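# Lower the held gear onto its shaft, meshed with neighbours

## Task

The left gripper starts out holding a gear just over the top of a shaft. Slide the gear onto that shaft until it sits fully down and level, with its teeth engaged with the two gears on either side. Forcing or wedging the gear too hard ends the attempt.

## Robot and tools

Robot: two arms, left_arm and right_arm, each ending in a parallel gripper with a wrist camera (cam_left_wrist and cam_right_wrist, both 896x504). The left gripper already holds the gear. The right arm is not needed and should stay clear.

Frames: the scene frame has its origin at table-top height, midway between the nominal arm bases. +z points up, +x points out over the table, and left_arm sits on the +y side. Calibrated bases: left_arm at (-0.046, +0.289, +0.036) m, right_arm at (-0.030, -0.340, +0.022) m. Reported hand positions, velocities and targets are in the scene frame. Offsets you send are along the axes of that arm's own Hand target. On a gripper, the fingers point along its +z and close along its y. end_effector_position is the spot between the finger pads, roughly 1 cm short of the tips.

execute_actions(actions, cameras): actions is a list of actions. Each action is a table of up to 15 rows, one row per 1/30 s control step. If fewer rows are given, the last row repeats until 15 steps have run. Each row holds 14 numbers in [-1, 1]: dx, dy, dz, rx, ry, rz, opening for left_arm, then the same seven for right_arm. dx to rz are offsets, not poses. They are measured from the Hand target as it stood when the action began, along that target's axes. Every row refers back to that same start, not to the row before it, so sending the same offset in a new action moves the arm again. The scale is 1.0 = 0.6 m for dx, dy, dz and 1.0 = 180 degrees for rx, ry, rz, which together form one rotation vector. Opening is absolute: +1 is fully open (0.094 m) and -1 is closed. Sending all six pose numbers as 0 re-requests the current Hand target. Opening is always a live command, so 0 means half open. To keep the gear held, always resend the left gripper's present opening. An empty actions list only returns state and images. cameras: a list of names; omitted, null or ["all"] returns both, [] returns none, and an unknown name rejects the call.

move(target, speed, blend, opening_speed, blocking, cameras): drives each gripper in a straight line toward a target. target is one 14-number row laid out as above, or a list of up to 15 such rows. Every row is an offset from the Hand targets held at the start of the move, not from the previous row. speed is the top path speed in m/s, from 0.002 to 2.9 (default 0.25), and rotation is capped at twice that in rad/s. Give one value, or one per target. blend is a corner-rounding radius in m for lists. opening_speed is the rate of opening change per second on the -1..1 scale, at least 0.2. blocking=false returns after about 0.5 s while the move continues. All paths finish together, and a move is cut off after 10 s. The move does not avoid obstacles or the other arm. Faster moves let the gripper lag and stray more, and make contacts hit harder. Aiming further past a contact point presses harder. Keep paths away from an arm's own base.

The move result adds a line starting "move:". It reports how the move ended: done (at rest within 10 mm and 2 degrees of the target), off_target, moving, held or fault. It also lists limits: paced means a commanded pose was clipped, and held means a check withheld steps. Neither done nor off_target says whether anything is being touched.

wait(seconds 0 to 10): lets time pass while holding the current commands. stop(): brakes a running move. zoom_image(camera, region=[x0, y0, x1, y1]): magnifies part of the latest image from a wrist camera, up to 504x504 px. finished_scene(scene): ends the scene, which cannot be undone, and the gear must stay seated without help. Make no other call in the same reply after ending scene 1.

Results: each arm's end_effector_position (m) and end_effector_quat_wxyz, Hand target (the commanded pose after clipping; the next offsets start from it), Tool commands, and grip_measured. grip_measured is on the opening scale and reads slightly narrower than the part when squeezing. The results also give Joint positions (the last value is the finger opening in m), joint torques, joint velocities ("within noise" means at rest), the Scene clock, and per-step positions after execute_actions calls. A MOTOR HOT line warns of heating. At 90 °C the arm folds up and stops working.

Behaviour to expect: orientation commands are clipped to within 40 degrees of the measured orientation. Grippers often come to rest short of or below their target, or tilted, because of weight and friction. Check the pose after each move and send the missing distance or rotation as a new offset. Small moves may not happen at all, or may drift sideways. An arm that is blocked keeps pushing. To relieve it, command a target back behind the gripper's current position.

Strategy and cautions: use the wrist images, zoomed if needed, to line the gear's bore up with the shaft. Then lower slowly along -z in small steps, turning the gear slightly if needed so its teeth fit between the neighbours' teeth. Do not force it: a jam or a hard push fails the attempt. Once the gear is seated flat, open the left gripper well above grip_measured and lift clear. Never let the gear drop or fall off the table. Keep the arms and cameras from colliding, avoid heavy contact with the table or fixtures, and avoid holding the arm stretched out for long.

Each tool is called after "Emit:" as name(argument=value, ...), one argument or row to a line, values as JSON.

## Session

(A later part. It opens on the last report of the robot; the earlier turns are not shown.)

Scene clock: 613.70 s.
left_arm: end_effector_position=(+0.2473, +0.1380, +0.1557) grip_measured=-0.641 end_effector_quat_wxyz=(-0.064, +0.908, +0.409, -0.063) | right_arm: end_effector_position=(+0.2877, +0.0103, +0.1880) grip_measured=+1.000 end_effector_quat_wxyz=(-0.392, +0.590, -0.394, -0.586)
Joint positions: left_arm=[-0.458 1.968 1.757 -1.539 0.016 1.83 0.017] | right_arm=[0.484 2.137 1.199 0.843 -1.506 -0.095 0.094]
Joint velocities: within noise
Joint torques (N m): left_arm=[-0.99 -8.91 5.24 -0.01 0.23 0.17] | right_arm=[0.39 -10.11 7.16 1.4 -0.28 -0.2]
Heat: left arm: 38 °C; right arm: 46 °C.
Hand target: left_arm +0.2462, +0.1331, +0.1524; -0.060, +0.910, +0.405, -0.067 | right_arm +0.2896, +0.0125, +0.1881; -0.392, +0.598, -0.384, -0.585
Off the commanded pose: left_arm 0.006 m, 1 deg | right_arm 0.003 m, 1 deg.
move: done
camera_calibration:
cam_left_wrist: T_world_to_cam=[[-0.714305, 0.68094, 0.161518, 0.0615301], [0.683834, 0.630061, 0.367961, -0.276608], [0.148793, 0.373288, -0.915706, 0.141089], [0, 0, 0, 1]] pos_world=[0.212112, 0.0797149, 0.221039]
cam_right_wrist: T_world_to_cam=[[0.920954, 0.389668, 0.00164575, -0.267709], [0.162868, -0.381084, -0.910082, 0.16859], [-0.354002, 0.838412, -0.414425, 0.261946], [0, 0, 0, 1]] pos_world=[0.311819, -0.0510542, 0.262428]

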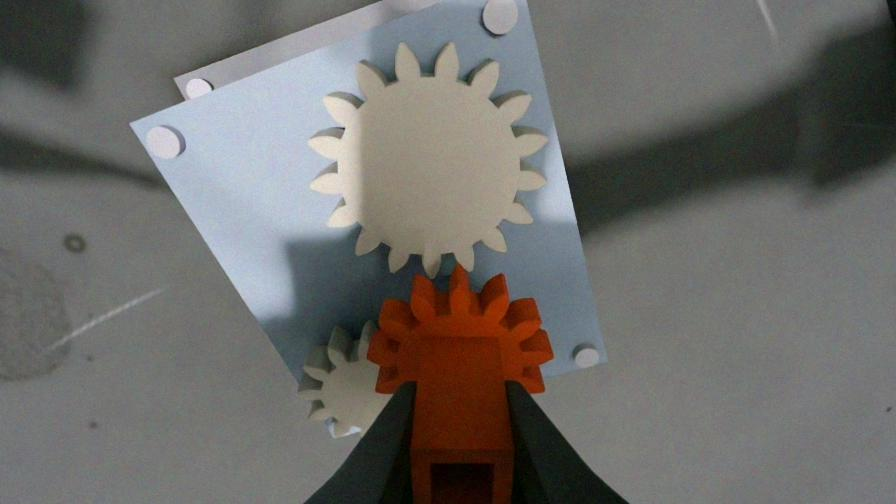

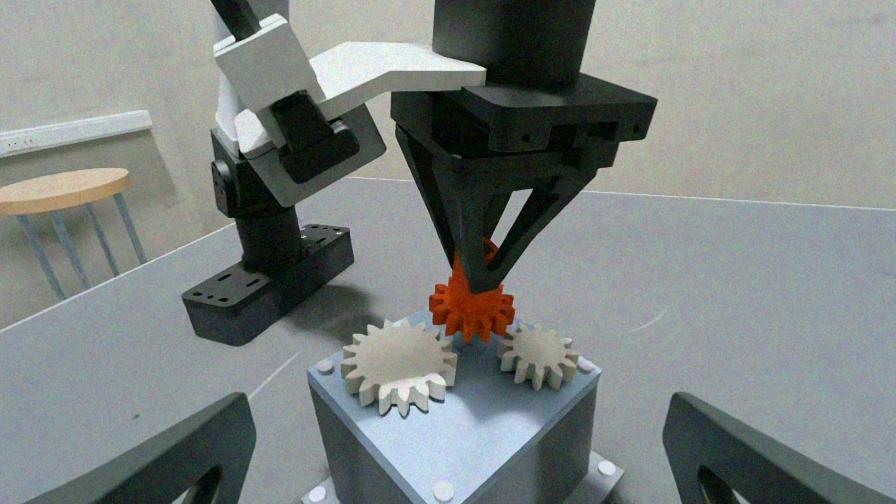

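Emit:
move(
  target=[0.0006,0.002,0.0064,0,0,0,-1,0,0,0,0,0,0,1],
  speed=0.05,
  cameras=["cam_right_wrist","cam_left_wrist"],
)

Emit:
zoom_image(
  camera="cam_right_wrist",
  region=[400, 240, 540, 380],
)

Emit:
zoom_image(
  camera="cam_left_wrist",
  region=[280, 220, 560, 430],
)

Scene clock: 628.87 s.
left_arm: end_effector_position=(+0.2478, +0.1374, +0.1551) grip_measured=-0.641 end_effector_quat_wxyz=(-0.063, +0.909, +0.408, -0.062) | right_arm: end_effector_position=(+0.2877, +0.0103, +0.1880) grip_measured=+1.000 end_effector_quat_wxyz=(-0.392, +0.590, -0.394, -0.586)
Joint positions: left_arm=[-0.459 1.968 1.755 -1.534 0.016 1.83 0.017] | right_arm=[0.484 2.137 1.199 0.842 -1.506 -0.096 0.094]
Joint velocities: within noise
Joint torques (N m): left_arm=[-0.85 -8.72 4.33 0.11 0.21 0.2] | right_arm=[0.36 -10.14 7.3 1.38 -0.26 -0.19]
Heat: left arm: 39 °C; right arm: 46 °C.
Hand target: left_arm +0.2467, +0.1329, +0.1484; -0.060, +0.910, +0.406, -0.067 | right_arm +0.2896, +0.0125, +0.1881; -0.392, +0.598, -0.384, -0.585
Off the commanded pose: left_arm 0.008 m, 1 deg | right_arm 0.003 m, 1 deg.
move: done
camera_calibration:
cam_left_wrist: T_world_to_cam=[[-0.714186, 0.681664, 0.15897, 0.0625382], [0.683409, 0.629993, 0.368864, -0.27634], [0.151292, 0.372079, -0.915788, 0.140153], [0, 0, 0, 1]] pos_world=[0.212313, 0.079314, 0.22034]
cam_right_wrist: T_world_to_cam=[[0.920954, 0.389668, 0.00164687, -0.267709], [0.162901, -0.381159, -0.910044, 0.168566], [-0.353987, 0.838377, -0.414508, 0.261961], [0, 0, 0, 1]] pos_world=[0.311819, -0.0510542, 0.262428]

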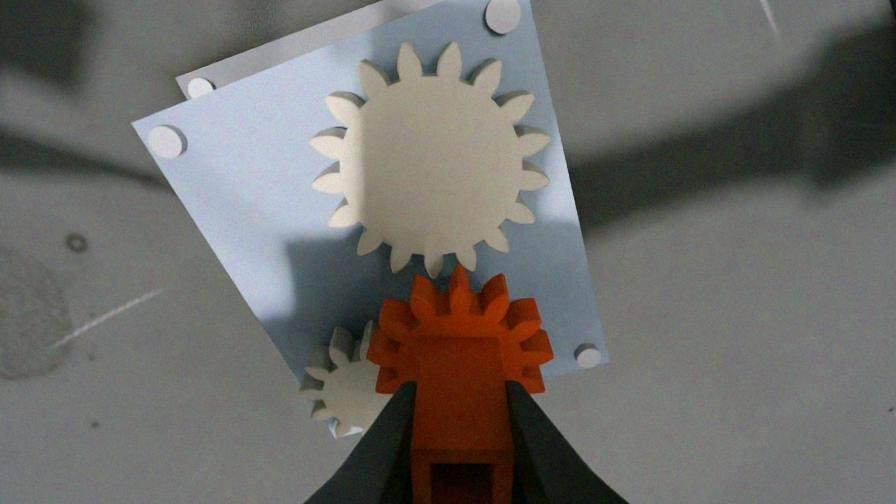

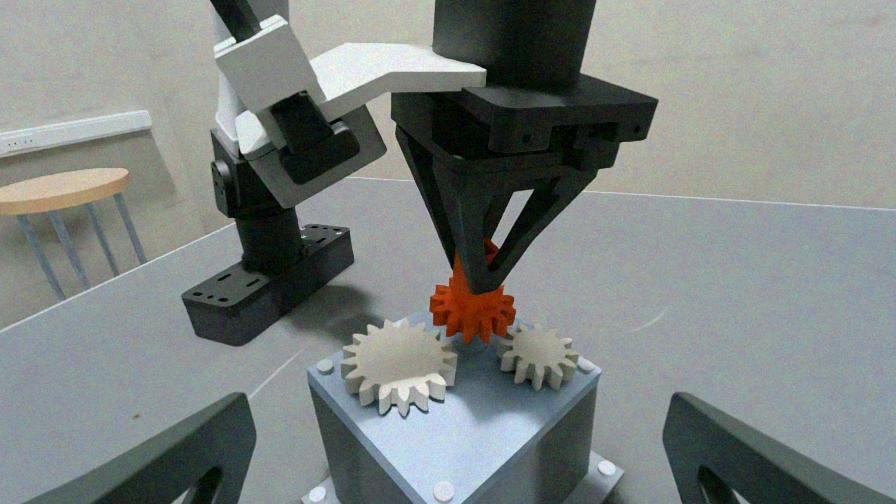

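Scaled by 3.600 from the camera's 896x504 image, which has a finer 1280x720 frame.

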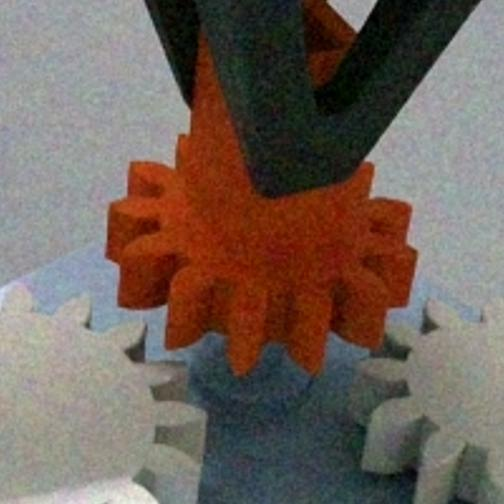

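Scaled by 1.800 from the camera's 896x504 image, which has a finer 1280x720 frame.

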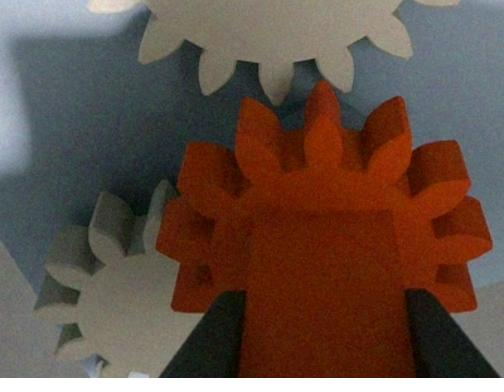

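Emit:
move(
  target=[
    [0,0,0,0.012,0,0.02,-1,0,0,0,0,0,0,1],
    [0,0,0,-0.012,0,-0.02,-1,0,0,0,0,0,0,1],
    [0,0,0,0,0.012,0.02,-1,0,0,0,0,0,0,1],
    [0,0,0,0,-0.012,-0.02,-1,0,0,0,0,0,0,1],
    [0,0,0,0,0,0,-1,0,0,0,0,0,0,1],
  ],
  speed=0.08,
  cameras=["cam_right_wrist","cam_left_wrist"],
)

Emit:
zoom_image(
  camera="cam_right_wrist",
  region=[400, 240, 540, 380],
)

Emit:
zoom_image(
  camera="cam_left_wrist",
  region=[400, 230, 500, 310],
)

Scene clock: 660.37 s.
left_arm: end_effector_position=(+0.2476, +0.1375, +0.1549) grip_measured=-0.641 end_effector_quat_wxyz=(-0.057, +0.906, +0.416, -0.059) | right_arm: end_effector_position=(+0.2877, +0.0103, +0.1880) grip_measured=+1.000 end_effector_quat_wxyz=(-0.392, +0.590, -0.394, -0.586)
Joint positions: left_arm=[-0.457 1.954 1.736 -1.516 0.02 1.815 0.017] | right_arm=[0.484 2.137 1.199 0.842 -1.506 -0.096 0.094]
Joint velocities: within noise
Joint torques (N m): left_arm=[-1.14 -7.46 5.97 -0.03 0.15 0.3] | right_arm=[0.39 -10.24 7.25 1.38 -0.26 -0.17]
Heat: left arm: 38 °C; right arm: 46 °C.
Hand target: left_arm +0.2467, +0.1329, +0.1483; -0.060, +0.910, +0.406, -0.067 | right_arm +0.2896, +0.0125, +0.1881; -0.392, +0.598, -0.384, -0.585
Off the commanded pose: left_arm 0.008 m, 2 deg | right_arm 0.003 m, 1 deg.
move: done
camera_calibration:
cam_left_wrist: T_world_to_cam=[[-0.727496, 0.670338, 0.146274, 0.0692178], [0.668358, 0.644194, 0.371904, -0.274917], [0.155073, 0.368322, -0.916674, 0.139776], [0, 0, 0, 1]] pos_world=[0.212423, 0.079218, 0.220247]
cam_right_wrist: T_world_to_cam=[[0.920954, 0.389668, 0.00164687, -0.267709], [0.162901, -0.381159, -0.910044, 0.168566], [-0.353987, 0.838377, -0.414508, 0.261961], [0, 0, 0, 1]] pos_world=[0.311819, -0.0510542, 0.262428]

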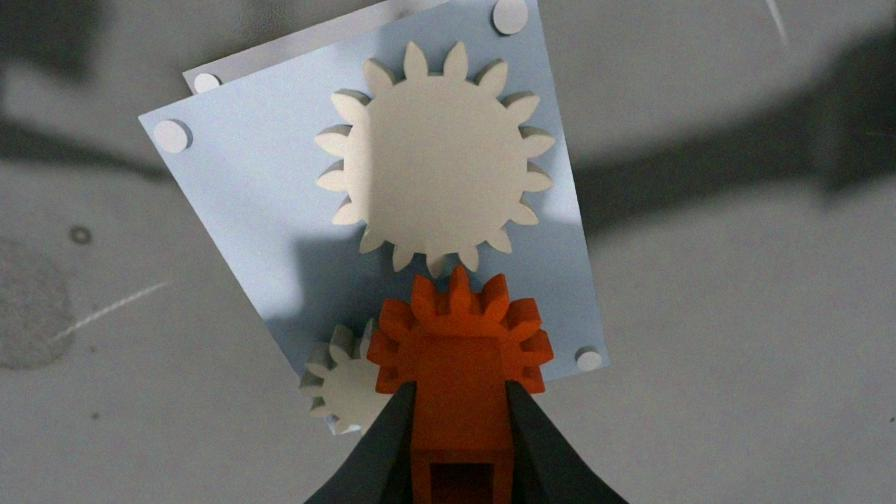

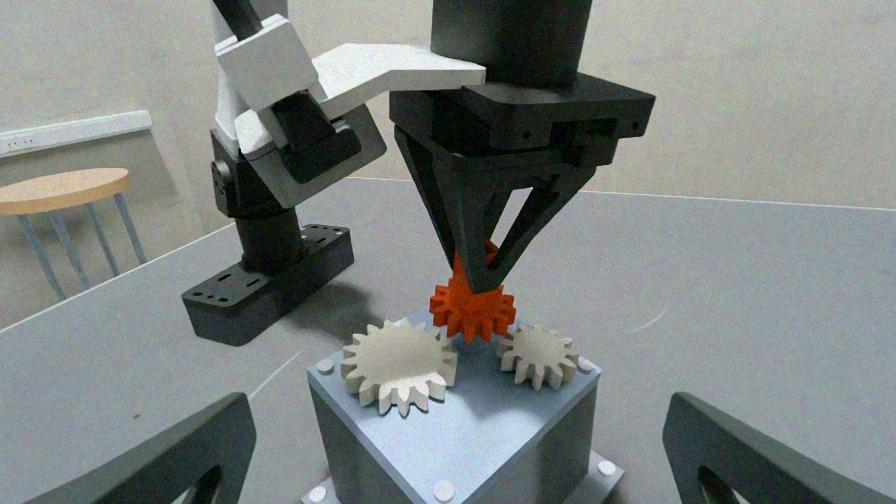

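Scaled by 3.600 from the camera's 896x504 image, which has a finer 1280x720 frame.

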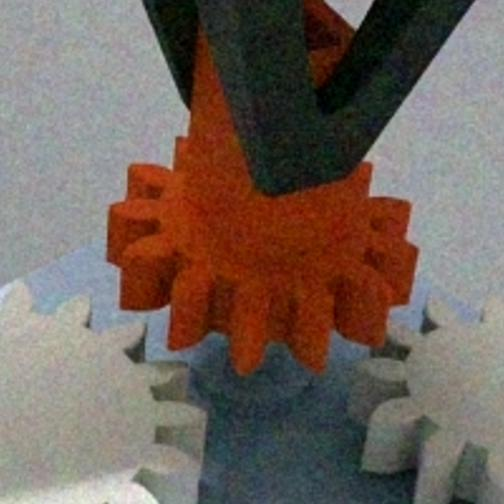

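Scaled by 5.040 from the camera's 896x504 image, which has a finer 1280x720 frame.

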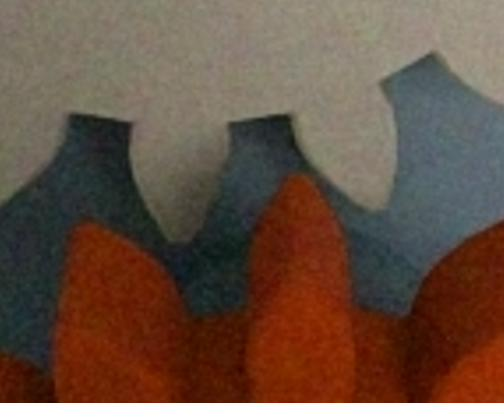

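Emit:
move(
  target=[
    [0,0,0.004,0,0,0.02,-1,0,0,0,0,0,0,1],
    [0,0,0.004,0,0,-0.02,-1,0,0,0,0,0,0,1],
    [0,0,0.004,0,0,0,-1,0,0,0,0,0,0,1],
  ],
  speed=0.08,
  cameras=["cam_right_wrist","cam_left_wrist"],
)

Emit:
zoom_image(
  camera="cam_right_wrist",
  region=[400, 240, 540, 380],
)

Emit:
zoom_image(
  camera="cam_left_wrist",
  region=[400, 230, 500, 310],
)

Scene clock: 678.97 s.
left_arm: end_effector_position=(+0.2474, +0.1376, +0.1549) grip_measured=-0.641 end_effector_quat_wxyz=(-0.058, +0.906, +0.416, -0.059) | right_arm: end_effector_position=(+0.2877, +0.0103, +0.1880) grip_measured=+1.000 end_effector_quat_wxyz=(-0.391, +0.590, -0.394, -0.586)
Joint positions: left_arm=[-0.457 1.954 1.736 -1.517 0.019 1.815 0.017] | right_arm=[0.484 2.137 1.199 0.842 -1.506 -0.096 0.094]
Joint velocities: within noise
Joint torques (N m): left_arm=[-1.05 -7.56 4.74 0.08 0.2 0.3] | right_arm=[0.39 -10.19 7.38 1.38 -0.27 -0.17]
Heat: left arm: 36 °C; right arm: 46 °C.
Hand target: left_arm +0.2463, +0.1330, +0.1460; -0.060, +0.910, +0.406, -0.067 | right_arm +0.2896, +0.0125, +0.1881; -0.392, +0.598, -0.384, -0.585
Off the commanded pose: left_arm 0.010 m, 2 deg | right_arm 0.003 m, 1 deg.
move: done
camera_calibration:
cam_left_wrist: T_world_to_cam=[[-0.727082, 0.670593, 0.147163, 0.0687681], [0.668832, 0.64347, 0.372303, -0.274914], [0.154969, 0.369122, -0.91637, 0.139698], [0, 0, 0, 1]] pos_world=[0.212223, 0.0792182, 0.220246]
cam_right_wrist: T_world_to_cam=[[0.920941, 0.389699, 0.00128363, -0.2677], [0.162599, -0.381258, -0.910057, 0.168551], [-0.354159, 0.838318, -0.414481, 0.261999], [0, 0, 0, 1]] pos_world=[0.311919, -0.0510541, 0.262329]

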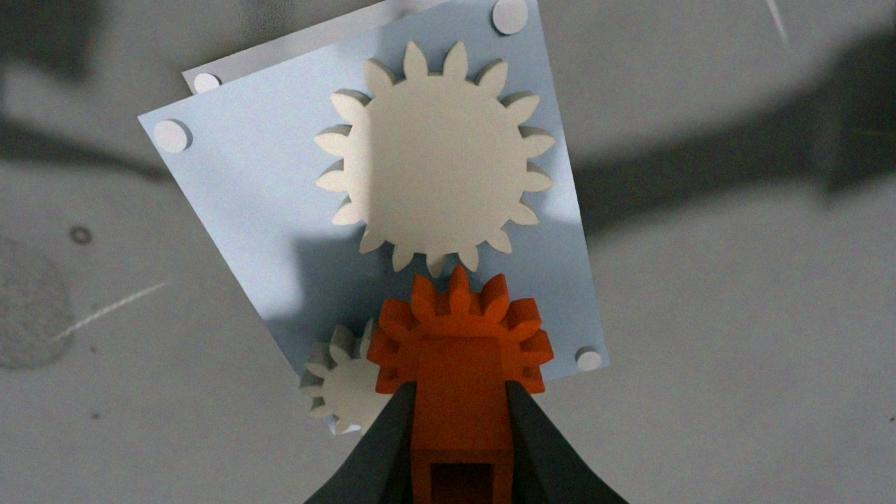

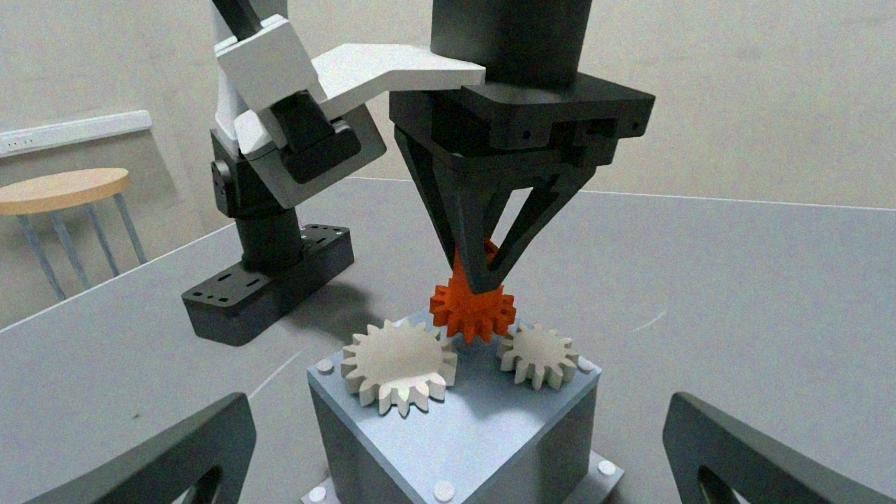

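Scaled by 3.600 from the camera's 896x504 image, which has a finer 1280x720 frame.

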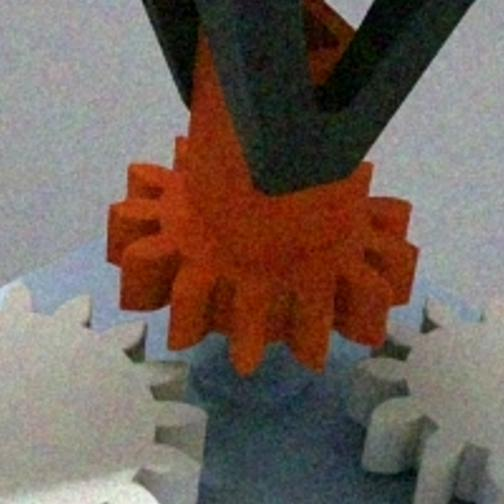

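Scaled by 5.040 from the camera's 896x504 image, which has a finer 1280x720 frame.

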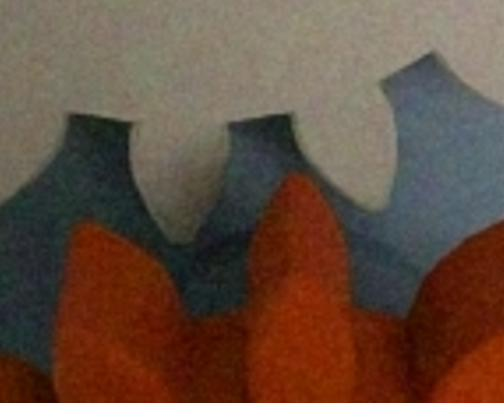

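Emit:
move(
  target=[
    [-0.0024,0.0006,-0.001,0,0,0.025,-1,0,0,0,0,0,0,1],
    [-0.0024,0.0006,-0.001,0,0,-0.025,-1,0,0,0,0,0,0,1],
    [-0.0024,0.0006,-0.001,0,0,0.02,-1,0,0,0,0,0,0,1],
    [-0.0024,0.0006,-0.001,0,0,0,-1,0,0,0,0,0,0,1],
  ],
  speed=0.12,
  cameras=[],
)

Scene clock: 703.53 s.
left_arm: end_effector_position=(+0.2473, +0.1375, +0.1549) grip_measured=-0.641 end_effector_quat_wxyz=(-0.059, +0.910, +0.406, -0.057) | right_arm: end_effector_position=(+0.2877, +0.0103, +0.1880) grip_measured=+1.000 end_effector_quat_wxyz=(-0.392, +0.590, -0.394, -0.586)
Joint positions: left_arm=[-0.46 1.954 1.736 -1.517 0.014 1.834 0.017] | right_arm=[0.484 2.137 1.199 0.842 -1.506 -0.096 0.094]
Joint velocities: within noise
Joint torques (N m): left_arm=[-1.11 -7.46 5.18 0.07 0.24 0.12] | right_arm=[0.43 -10.1 7.31 1.42 -0.27 -0.18]
Heat: left arm: 35 °C; right arm: 46 °C.
Hand target: left_arm +0.2457, +0.1317, +0.1466; -0.060, +0.910, +0.406, -0.067 | right_arm +0.2896, +0.0125, +0.1881; -0.392, +0.598, -0.383, -0.585
Off the commanded pose: left_arm 0.010 m, 1 deg | right_arm 0.003 m, 1 deg.
move: done
No camera images: "cameras" was empty.

Emit:
move(
  target=[
    [-0.003,0.0008,0.0,0,0,0.025,-1,0,0,0,0,0,0,1],
    [-0.003,0.0008,0.0,0,0,-0.025,-1,0,0,0,0,0,0,1],
    [-0.003,0.0008,0.0,0,0,0.025,-1,0,0,0,0,0,0,1],
    [-0.003,0.0008,0.0,0,0,0,-1,0,0,0,0,0,0,1],
  ],
  speed=0.12,
  cameras=["cam_left_wrist"],
)

Emit:
zoom_image(
  camera="cam_left_wrist",
  region=[400, 230, 500, 310],
)

Scene clock: 714.93 s.
left_arm: end_effector_position=(+0.2472, +0.1372, +0.1549) grip_measured=-0.641 end_effector_quat_wxyz=(-0.061, +0.910, +0.406, -0.055) | right_arm: end_effector_position=(+0.2877, +0.0103, +0.1879) grip_measured=+1.000 end_effector_quat_wxyz=(-0.391, +0.590, -0.394, -0.586)
Joint positions: left_arm=[-0.464 1.954 1.736 -1.517 0.008 1.829 0.017] | right_arm=[0.484 2.137 1.199 0.841 -1.506 -0.096 0.094]
Joint velocities: within noise
Joint torques (N m): left_arm=[-1.18 -7.47 5.2 0.06 0.32 0.1] | right_arm=[0.32 -10.11 7.3 1.4 -0.29 -0.18]
Heat: left arm: 35 °C; right arm: 46 °C.
Hand target: left_arm +0.2448, +0.1300, +0.1467; -0.060, +0.910, +0.406, -0.067 | right_arm +0.2896, +0.0125, +0.1881; -0.392, +0.598, -0.384, -0.585
Off the commanded pose: left_arm 0.011 m, 1 deg | right_arm 0.003 m, 2 deg.
move: off_target (left_arm)
camera_calibration:
cam_left_wrist: T_world_to_cam=[[-0.71271, 0.685393, 0.14927, 0.0628891], [0.68134, 0.625811, 0.379653, -0.276328], [0.166797, 0.372286, -0.913007, 0.135952], [0, 0, 0, 1]] pos_world=[0.210418, 0.0792123, 0.219646]
Images, in order (width x height): cam_left_wrist 896x504.

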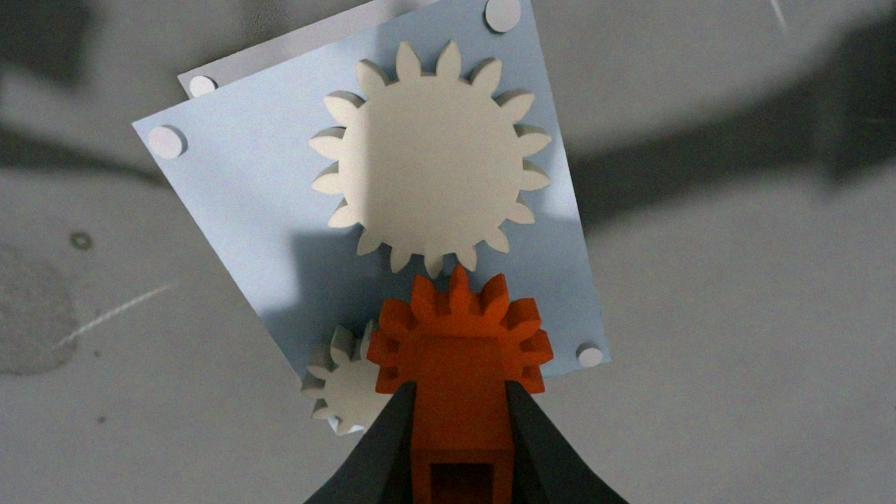

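Scaled by 5.040 from the camera's 896x504 image, which has a finer 1280x720 frame.

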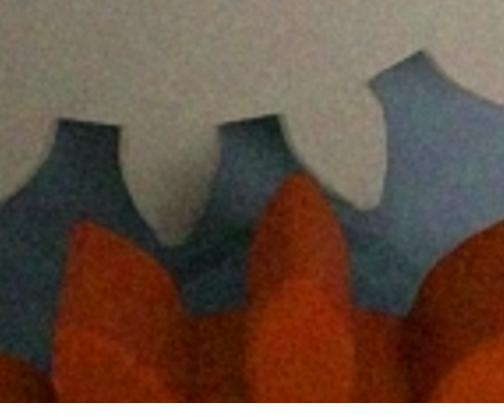

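Emit:
move(
  target=[
    [0.0097,-0.0041,-0.045,0,0,0,-1,0,0,0,0,0,0,1],
    [0.0017,-0.002,-0.042,0,0,0,-1,0,0,0,0,0,0,1],
    [0.0017,-0.002,-0.0079,0,0,0,-1,0,0,0,0,0,0,1],
  ],
  speed=[0.08,0.08,0.06],
  cameras=["cam_right_wrist","cam_left_wrist"],
)

Emit:
zoom_image(
  camera="cam_right_wrist",
  region=[400, 240, 540, 380],
)

Emit:
zoom_image(
  camera="cam_left_wrist",
  region=[400, 230, 500, 310],
)

Scene clock: 731.00 s.
left_arm: end_effector_position=(+0.2465, +0.1359, +0.1556) grip_measured=-0.641 end_effector_quat_wxyz=(-0.064, +0.909, +0.407, -0.063) | right_arm: end_effector_position=(+0.2877, +0.0103, +0.1879) grip_measured=+1.000 end_effector_quat_wxyz=(-0.391, +0.590, -0.394, -0.586)
Joint positions: left_arm=[-0.464 1.969 1.758 -1.538 0.017 1.828 0.017] | right_arm=[0.484 2.137 1.199 0.841 -1.506 -0.096 0.094]
Joint velocities: within noise
Joint torques (N m): left_arm=[-0.95 -8.87 4.92 0.02 0.22 0.15] | right_arm=[0.46 -10.03 7.3 1.39 -0.25 -0.2]
Heat: left arm: 35 °C; right arm: 46 °C.
Hand target: left_arm +0.2455, +0.1312, +0.1515; -0.060, +0.910, +0.406, -0.067 | right_arm +0.2896, +0.0125, +0.1881; -0.392, +0.598, -0.384, -0.585
Off the commanded pose: left_arm 0.006 m, 1 deg | right_arm 0.003 m, 1 deg.
move: done
camera_calibration:
cam_left_wrist: T_world_to_cam=[[-0.711576, 0.683933, 0.160917, 0.0614499], [0.686352, 0.627652, 0.367388, -0.274906], [0.150268, 0.37187, -0.916041, 0.14173], [0, 0, 0, 1]] pos_world=[0.211111, 0.0778128, 0.220939]
cam_right_wrist: T_world_to_cam=[[0.920948, 0.389684, 0.00124768, -0.267602], [0.162563, -0.381274, -0.910057, 0.168578], [-0.354159, 0.838318, -0.414482, 0.261964], [0, 0, 0, 1]] pos_world=[0.311819, -0.0510541, 0.262329]

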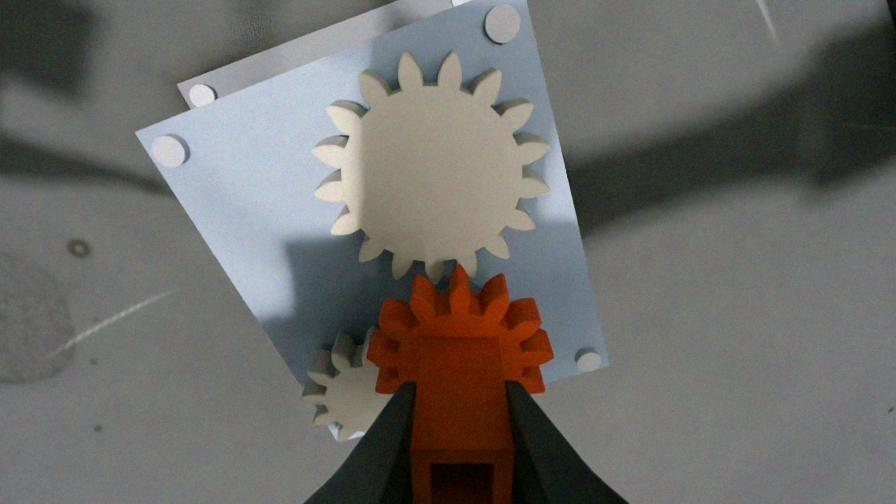

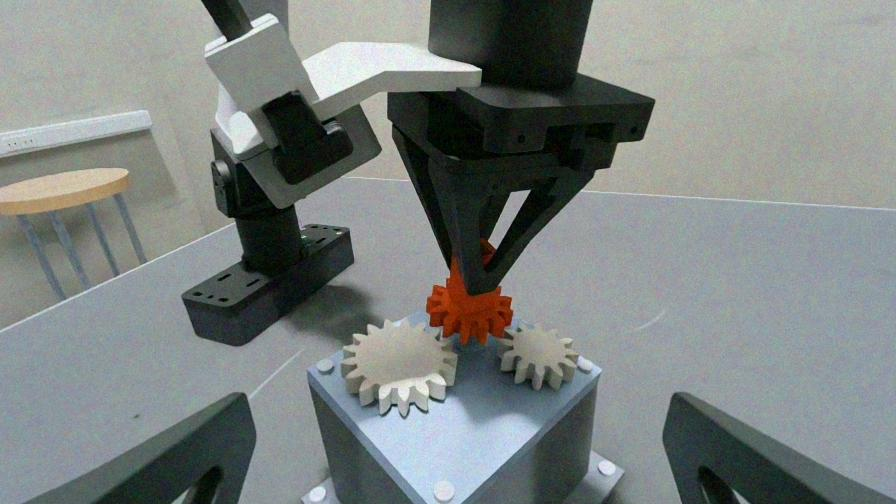

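Scaled by 3.600 from the camera's 896x504 image, which has a finer 1280x720 frame.

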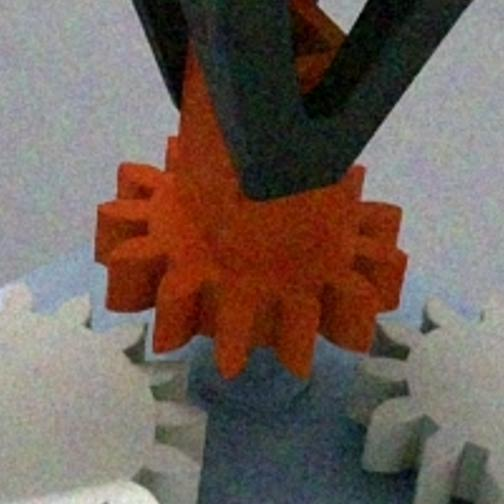

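Scaled by 5.040 from the camera's 896x504 image, which has a finer 1280x720 frame.

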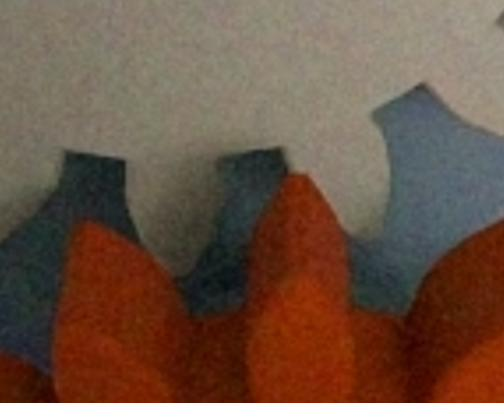

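Emit:
move(
  target=[
    [0,0,0.004,0.01,0,0.02,-1,0,0,0,0,0,0,1],
    [0,0,0.005,-0.01,0,-0.02,-1,0,0,0,0,0,0,1],
    [0,0,0.005,0,0.01,0.02,-1,0,0,0,0,0,0,1],
    [0,0,0.005,0,-0.01,-0.02,-1,0,0,0,0,0,0,1],
    [0,0,0.005,0,0,0,-1,0,0,0,0,0,0,1],
  ],
  speed=0.1,
  cameras=[],
)

Scene clock: 754.13 s.
left_arm: end_effector_position=(+0.2463, +0.1358, +0.1552) grip_measured=-0.641 end_effector_quat_wxyz=(-0.056, +0.906, +0.416, -0.058) | right_arm: end_effector_position=(+0.2877, +0.0103, +0.1879) grip_measured=+1.000 end_effector_quat_wxyz=(-0.391, +0.590, -0.394, -0.586)
Joint positions: left_arm=[-0.462 1.948 1.73 -1.512 0.022 1.809 0.017] | right_arm=[0.484 2.137 1.199 0.841 -1.506 -0.096 0.094]
Joint velocities: within noise
Joint torques (N m): left_arm=[-1.09 -7.16 6.16 -0.05 0.18 0.3] | right_arm=[0.35 -10.14 7.3 1.39 -0.27 -0.19]
Heat: left arm: 37 °C; right arm: 46 °C.
Hand target: left_arm +0.2449, +0.1314, +0.1486; -0.060, +0.910, +0.406, -0.067 | right_arm +0.2896, +0.0125, +0.1881; -0.392, +0.598, -0.384, -0.585
Off the commanded pose: left_arm 0.008 m, 2 deg | right_arm 0.003 m, 1 deg.
move: done
No camera images: "cameras" was empty.

Emit:
move(
  target=[
    [0.0134,-0.0049,-0.040,-0.0105,-0.01,0,-1,0,0,0,0,0,0,1],
    [0.0054,-0.0028,-0.038,-0.0105,-0.01,0,-1,0,0,0,0,0,0,1],
    [0.0054,-0.0028,-0.0025,-0.0105,-0.01,0,-1,0,0,0,0,0,0,1],
  ],
  speed=[0.08,0.08,0.06],
  cameras=["cam_right_wrist","cam_left_wrist"],
)

Emit:
zoom_image(
  camera="cam_right_wrist",
  region=[400, 240, 540, 380],
)

Emit:
zoom_image(
  camera="cam_left_wrist",
  region=[400, 230, 500, 310],
)

Scene clock: 796.83 s.
left_arm: end_effector_position=(+0.2467, +0.1388, +0.1553) grip_measured=-0.641 end_effector_quat_wxyz=(-0.045, +0.906, +0.415, -0.072) | right_arm: end_effector_position=(+0.2877, +0.0103, +0.1879) grip_measured=+1.000 end_effector_quat_wxyz=(-0.392, +0.590, -0.394, -0.586)
Joint positions: left_arm=[-0.437 1.947 1.728 -1.514 0.053 1.841 0.017] | right_arm=[0.484 2.137 1.199 0.841 -1.506 -0.097 0.094]
Joint velocities: within noise
Joint torques (N m): left_arm=[-0.84 -9.21 3.85 0.22 0.24 0.3] | right_arm=[0.34 -10.11 7.21 1.39 -0.26 -0.2]
Heat: left arm: 36 °C; right arm: 46 °C.
Hand target: left_arm +0.2461, +0.1349, +0.1501; -0.038, +0.909, +0.408, -0.074 | right_arm +0.2896, +0.0125, +0.1881; -0.392, +0.598, -0.383, -0.585
Off the commanded pose: left_arm 0.007 m, 1 deg | right_arm 0.003 m, 1 deg.
move: done
camera_calibration:
cam_left_wrist: T_world_to_cam=[[-0.72513, 0.675345, 0.134519, 0.0681636], [0.67397, 0.655969, 0.339807, -0.273374], [0.141246, 0.337066, -0.930826, 0.149787], [0, 0, 0, 1]] pos_world=[0.212516, 0.0828026, 0.22315]
cam_right_wrist: T_world_to_cam=[[0.920954, 0.389668, 0.00164687, -0.267709], [0.162901, -0.381159, -0.910044, 0.168475], [-0.353987, 0.838377, -0.414508, 0.26192], [0, 0, 0, 1]] pos_world=[0.311819, -0.0510542, 0.262328]

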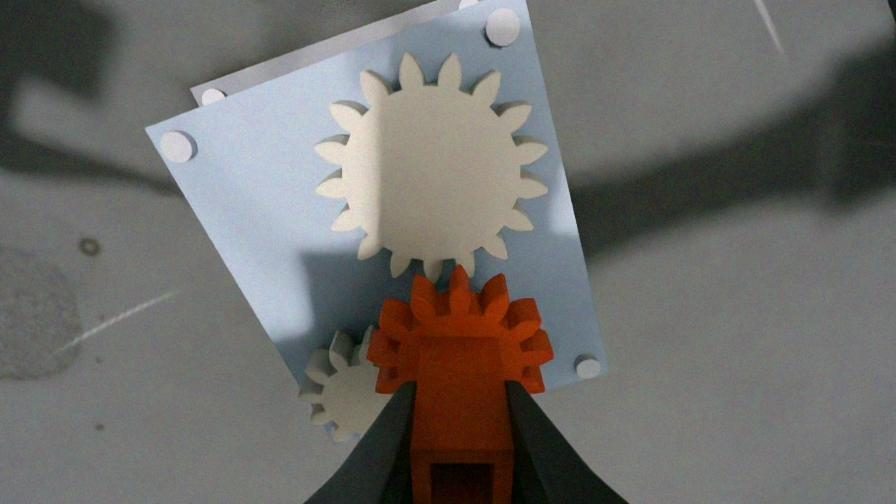

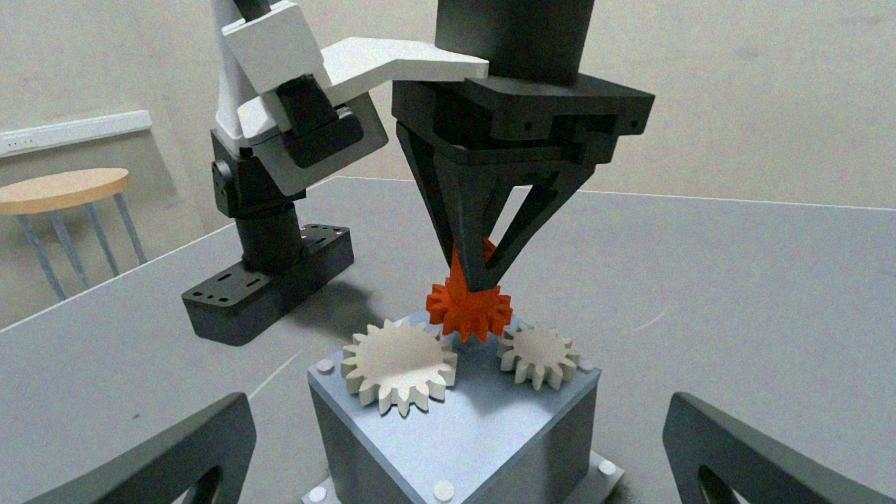

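Scaled by 3.600 from the camera's 896x504 image, which has a finer 1280x720 frame.

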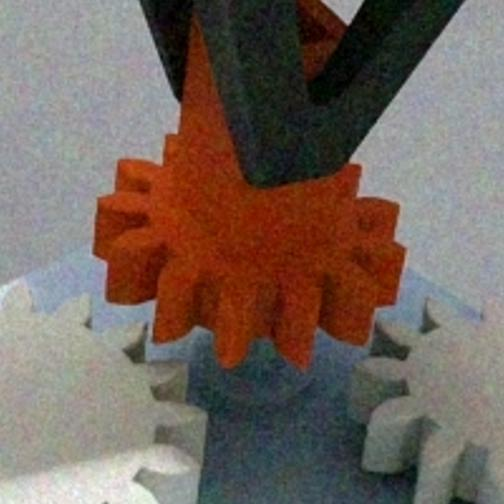

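Scaled by 5.040 from the camera's 896x504 image, which has a finer 1280x720 frame.

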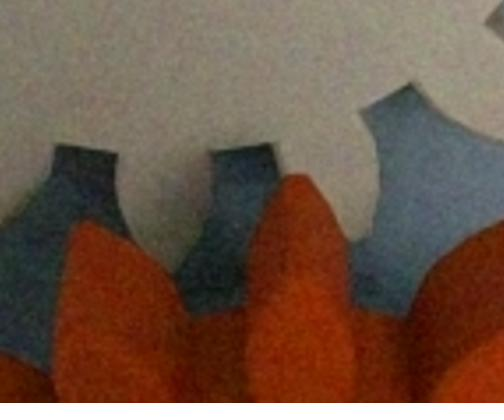

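Emit:
move(
  target=[
    [0.0101,-0.0012,-0.040,0,0,0,-1,0,0,0,0,0,0,1],
    [0.0021,0.0009,-0.038,0,0,0,-1,0,0,0,0,0,0,1],
    [0.0021,0.0009,-0.0017,0,0,0,-1,0,0,0,0,0,0,1],
  ],
  speed=[0.08,0.08,0.06],
  cameras=["cam_right_wrist","cam_left_wrist"],
)

Emit:
zoom_image(
  camera="cam_right_wrist",
  region=[400, 240, 540, 380],
)

Emit:
zoom_image(
  camera="cam_left_wrist",
  region=[400, 230, 500, 310],
)

Scene clock: 816.10 s.
left_arm: end_effector_position=(+0.2470, +0.1398, +0.1556) grip_measured=-0.641 end_effector_quat_wxyz=(-0.046, +0.907, +0.411, -0.074) | right_arm: end_effector_position=(+0.2877, +0.0103, +0.1879) grip_measured=+1.000 end_effector_quat_wxyz=(-0.391, +0.590, -0.394, -0.586)
Joint positions: left_arm=[-0.434 1.95 1.732 -1.519 0.054 1.852 0.017] | right_arm=[0.484 2.137 1.199 0.841 -1.506 -0.097 0.094]
Joint velocities: within noise
Joint torques (N m): left_arm=[-0.79 -9.13 4.15 0.2 0.21 0.21] | right_arm=[0.4 -10.19 7.31 1.37 -0.28 -0.2]
Heat: left arm: 37 °C; right arm: 46 °C.
Hand target: left_arm +0.2475, +0.1355, +0.1510; -0.038, +0.909, +0.408, -0.074 | right_arm +0.2896, +0.0125, +0.1881; -0.392, +0.598, -0.384, -0.585
Off the commanded pose: left_arm 0.006 m, 1 deg | right_arm 0.003 m, 2 deg.
move: done
camera_calibration:
cam_left_wrist: T_world_to_cam=[[-0.719672, 0.680787, 0.136385, 0.065269], [0.679988, 0.651395, 0.336601, -0.274603], [0.140314, 0.334982, -0.931718, 0.150281], [0, 0, 0, 1]] pos_world=[0.212612, 0.0840991, 0.223549]
cam_right_wrist: T_world_to_cam=[[0.920934, 0.389718, 0.00123132, -0.267591], [0.162577, -0.381306, -0.910041, 0.168568], [-0.354189, 0.838287, -0.414517, 0.261981], [0, 0, 0, 1]] pos_world=[0.311819, -0.0510541, 0.262329]

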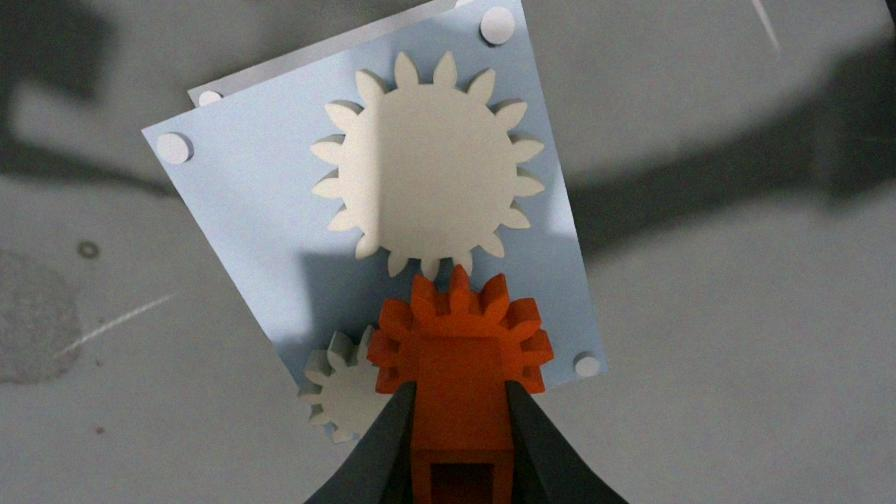

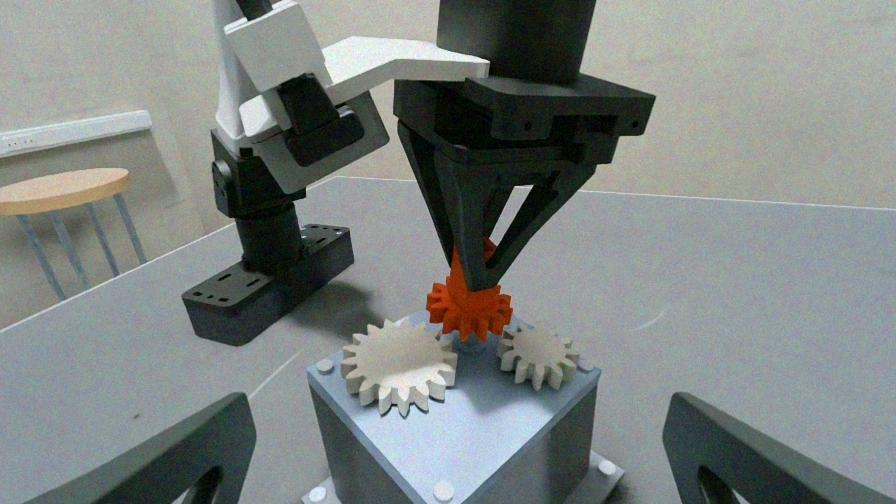

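Scaled by 3.600 from the camera's 896x504 image, which has a finer 1280x720 frame.

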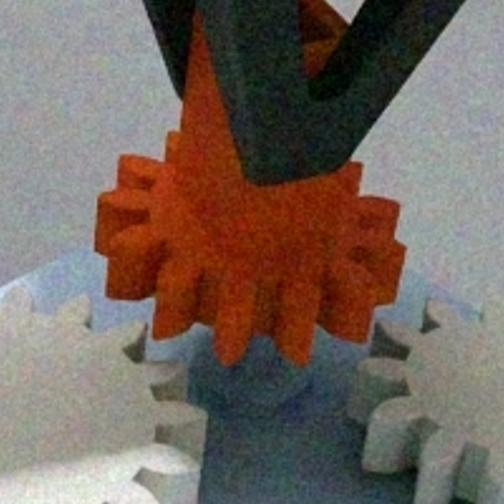

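Scaled by 5.040 from the camera's 896x504 image, which has a finer 1280x720 frame.

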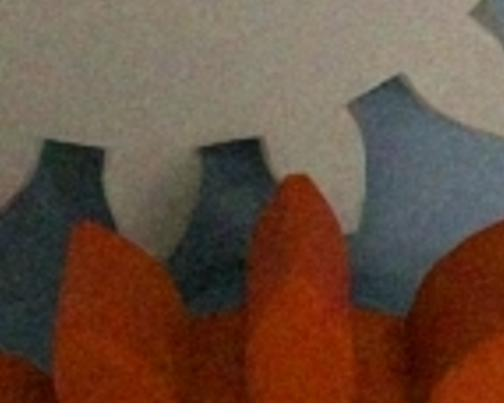

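Emit:
zoom_image(
  camera="cam_left_wrist",
  region=[120, 0, 560, 200],
)

Emit:
zoom_image(
  camera="cam_left_wrist",
  region=[230, 300, 640, 480],
)

Scaled by 1.145 from the camera's 896x504 image, which has a finer 1280x720 frame.

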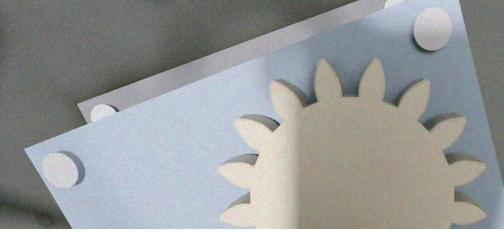

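Scaled by 1.229 from the camera's 896x504 image, which has a finer 1280x720 frame.

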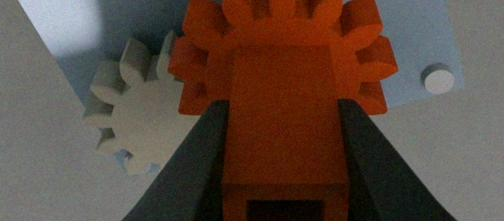

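Emit:
move(
  target=[
    [0.008,-0.0014,-0.040,0,0,0,-1,0,0,0,0,0,0,1],
    [0,0.0007,-0.038,0,0,0,-1,0,0,0,0,0,0,1],
    [0,0.0007,-0.0018,0,0,0,-1,0,0,0,0,0,0,1],
  ],
  speed=[0.08,0.08,0.06],
  cameras=["cam_right_wrist","cam_left_wrist"],
)

Emit:
zoom_image(
  camera="cam_right_wrist",
  region=[400, 240, 540, 380],
)

Emit:
zoom_image(
  camera="cam_left_wrist",
  region=[400, 230, 500, 310],
)

Scene clock: 912.03 s.
left_arm: end_effector_position=(+0.2472, +0.1394, +0.1556) grip_measured=-0.641 end_effector_quat_wxyz=(-0.046, +0.908, +0.410, -0.075) | right_arm: end_effector_position=(+0.2877, +0.0103, +0.1879) grip_measured=+1.000 end_effector_quat_wxyz=(-0.391, +0.590, -0.394, -0.586)
Joint positions: left_arm=[-0.434 1.953 1.736 -1.522 0.054 1.854 0.017] | right_arm=[0.484 2.137 1.199 0.841 -1.506 -0.097 0.094]
Joint velocities: within noise
Joint torques (N m): left_arm=[-0.85 -9.22 4.51 0.15 0.2 0.16] | right_arm=[0.36 -10.09 7.24 1.37 -0.3 -0.17]
Heat: left arm: 38 °C; right arm: 46 °C.
Hand target: left_arm +0.2480, +0.1351, +0.1519; -0.038, +0.909, +0.407, -0.074 | right_arm +0.2896, +0.0125, +0.1881; -0.392, +0.598, -0.384, -0.585
Off the commanded pose: left_arm 0.006 m, 1 deg | right_arm 0.003 m, 1 deg.
move: done
camera_calibration:
cam_left_wrist: T_world_to_cam=[[-0.717452, 0.682908, 0.137472, 0.0647101], [0.682436, 0.649432, 0.335437, -0.274671], [0.139794, 0.334476, -0.931978, 0.150657], [0, 0, 0, 1]] pos_world=[0.212811, 0.0837978, 0.223649]
cam_right_wrist: T_world_to_cam=[[0.920934, 0.389718, 0.00123132, -0.267591], [0.162577, -0.381306, -0.910041, 0.168568], [-0.354189, 0.838287, -0.414517, 0.261981], [0, 0, 0, 1]] pos_world=[0.311819, -0.0510541, 0.262329]

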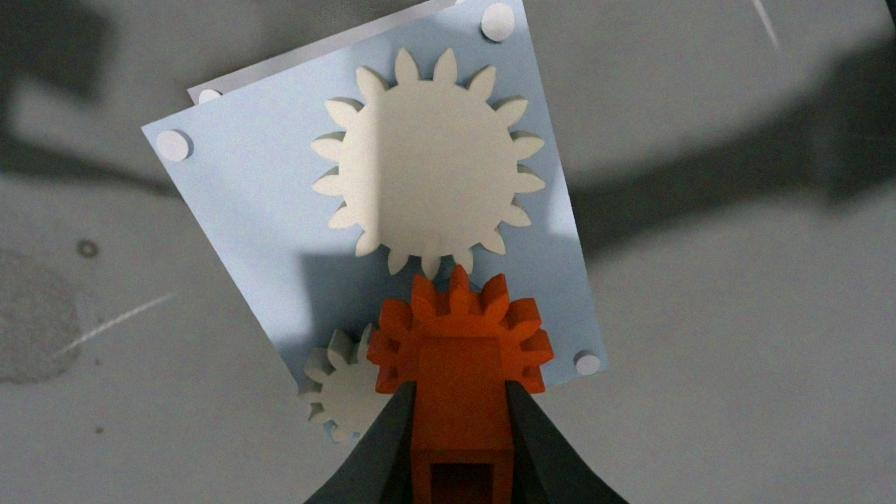

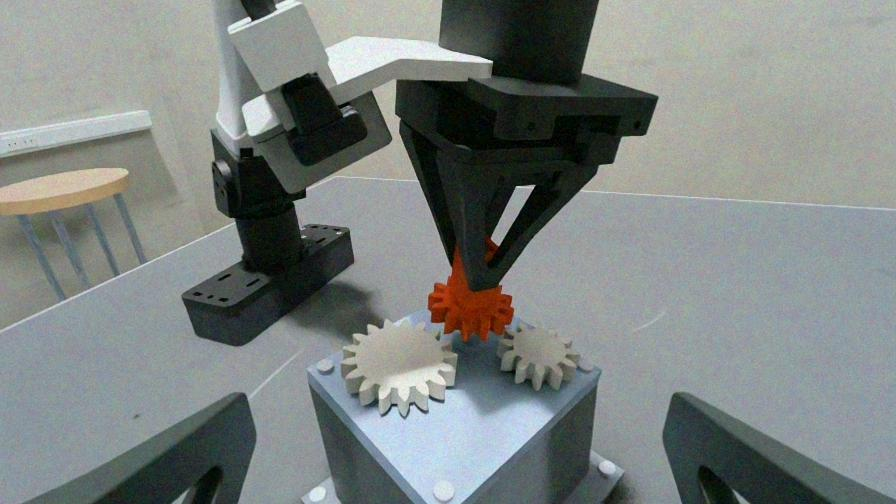

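Scaled by 3.600 from the camera's 896x504 image, which has a finer 1280x720 frame.

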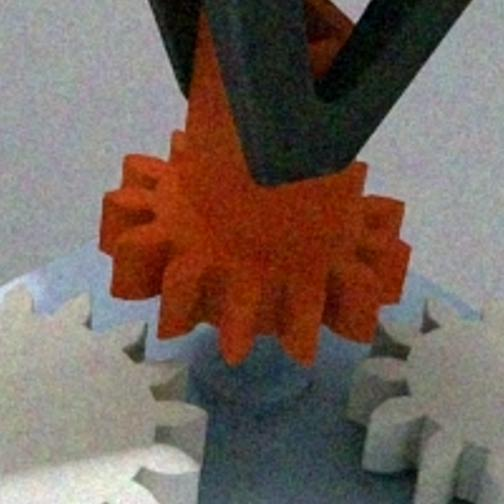

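Scaled by 5.040 from the camera's 896x504 image, which has a finer 1280x720 frame.

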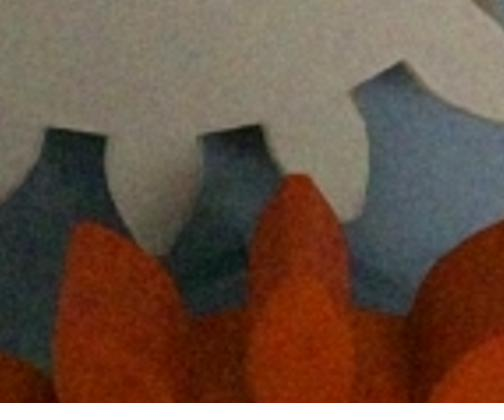

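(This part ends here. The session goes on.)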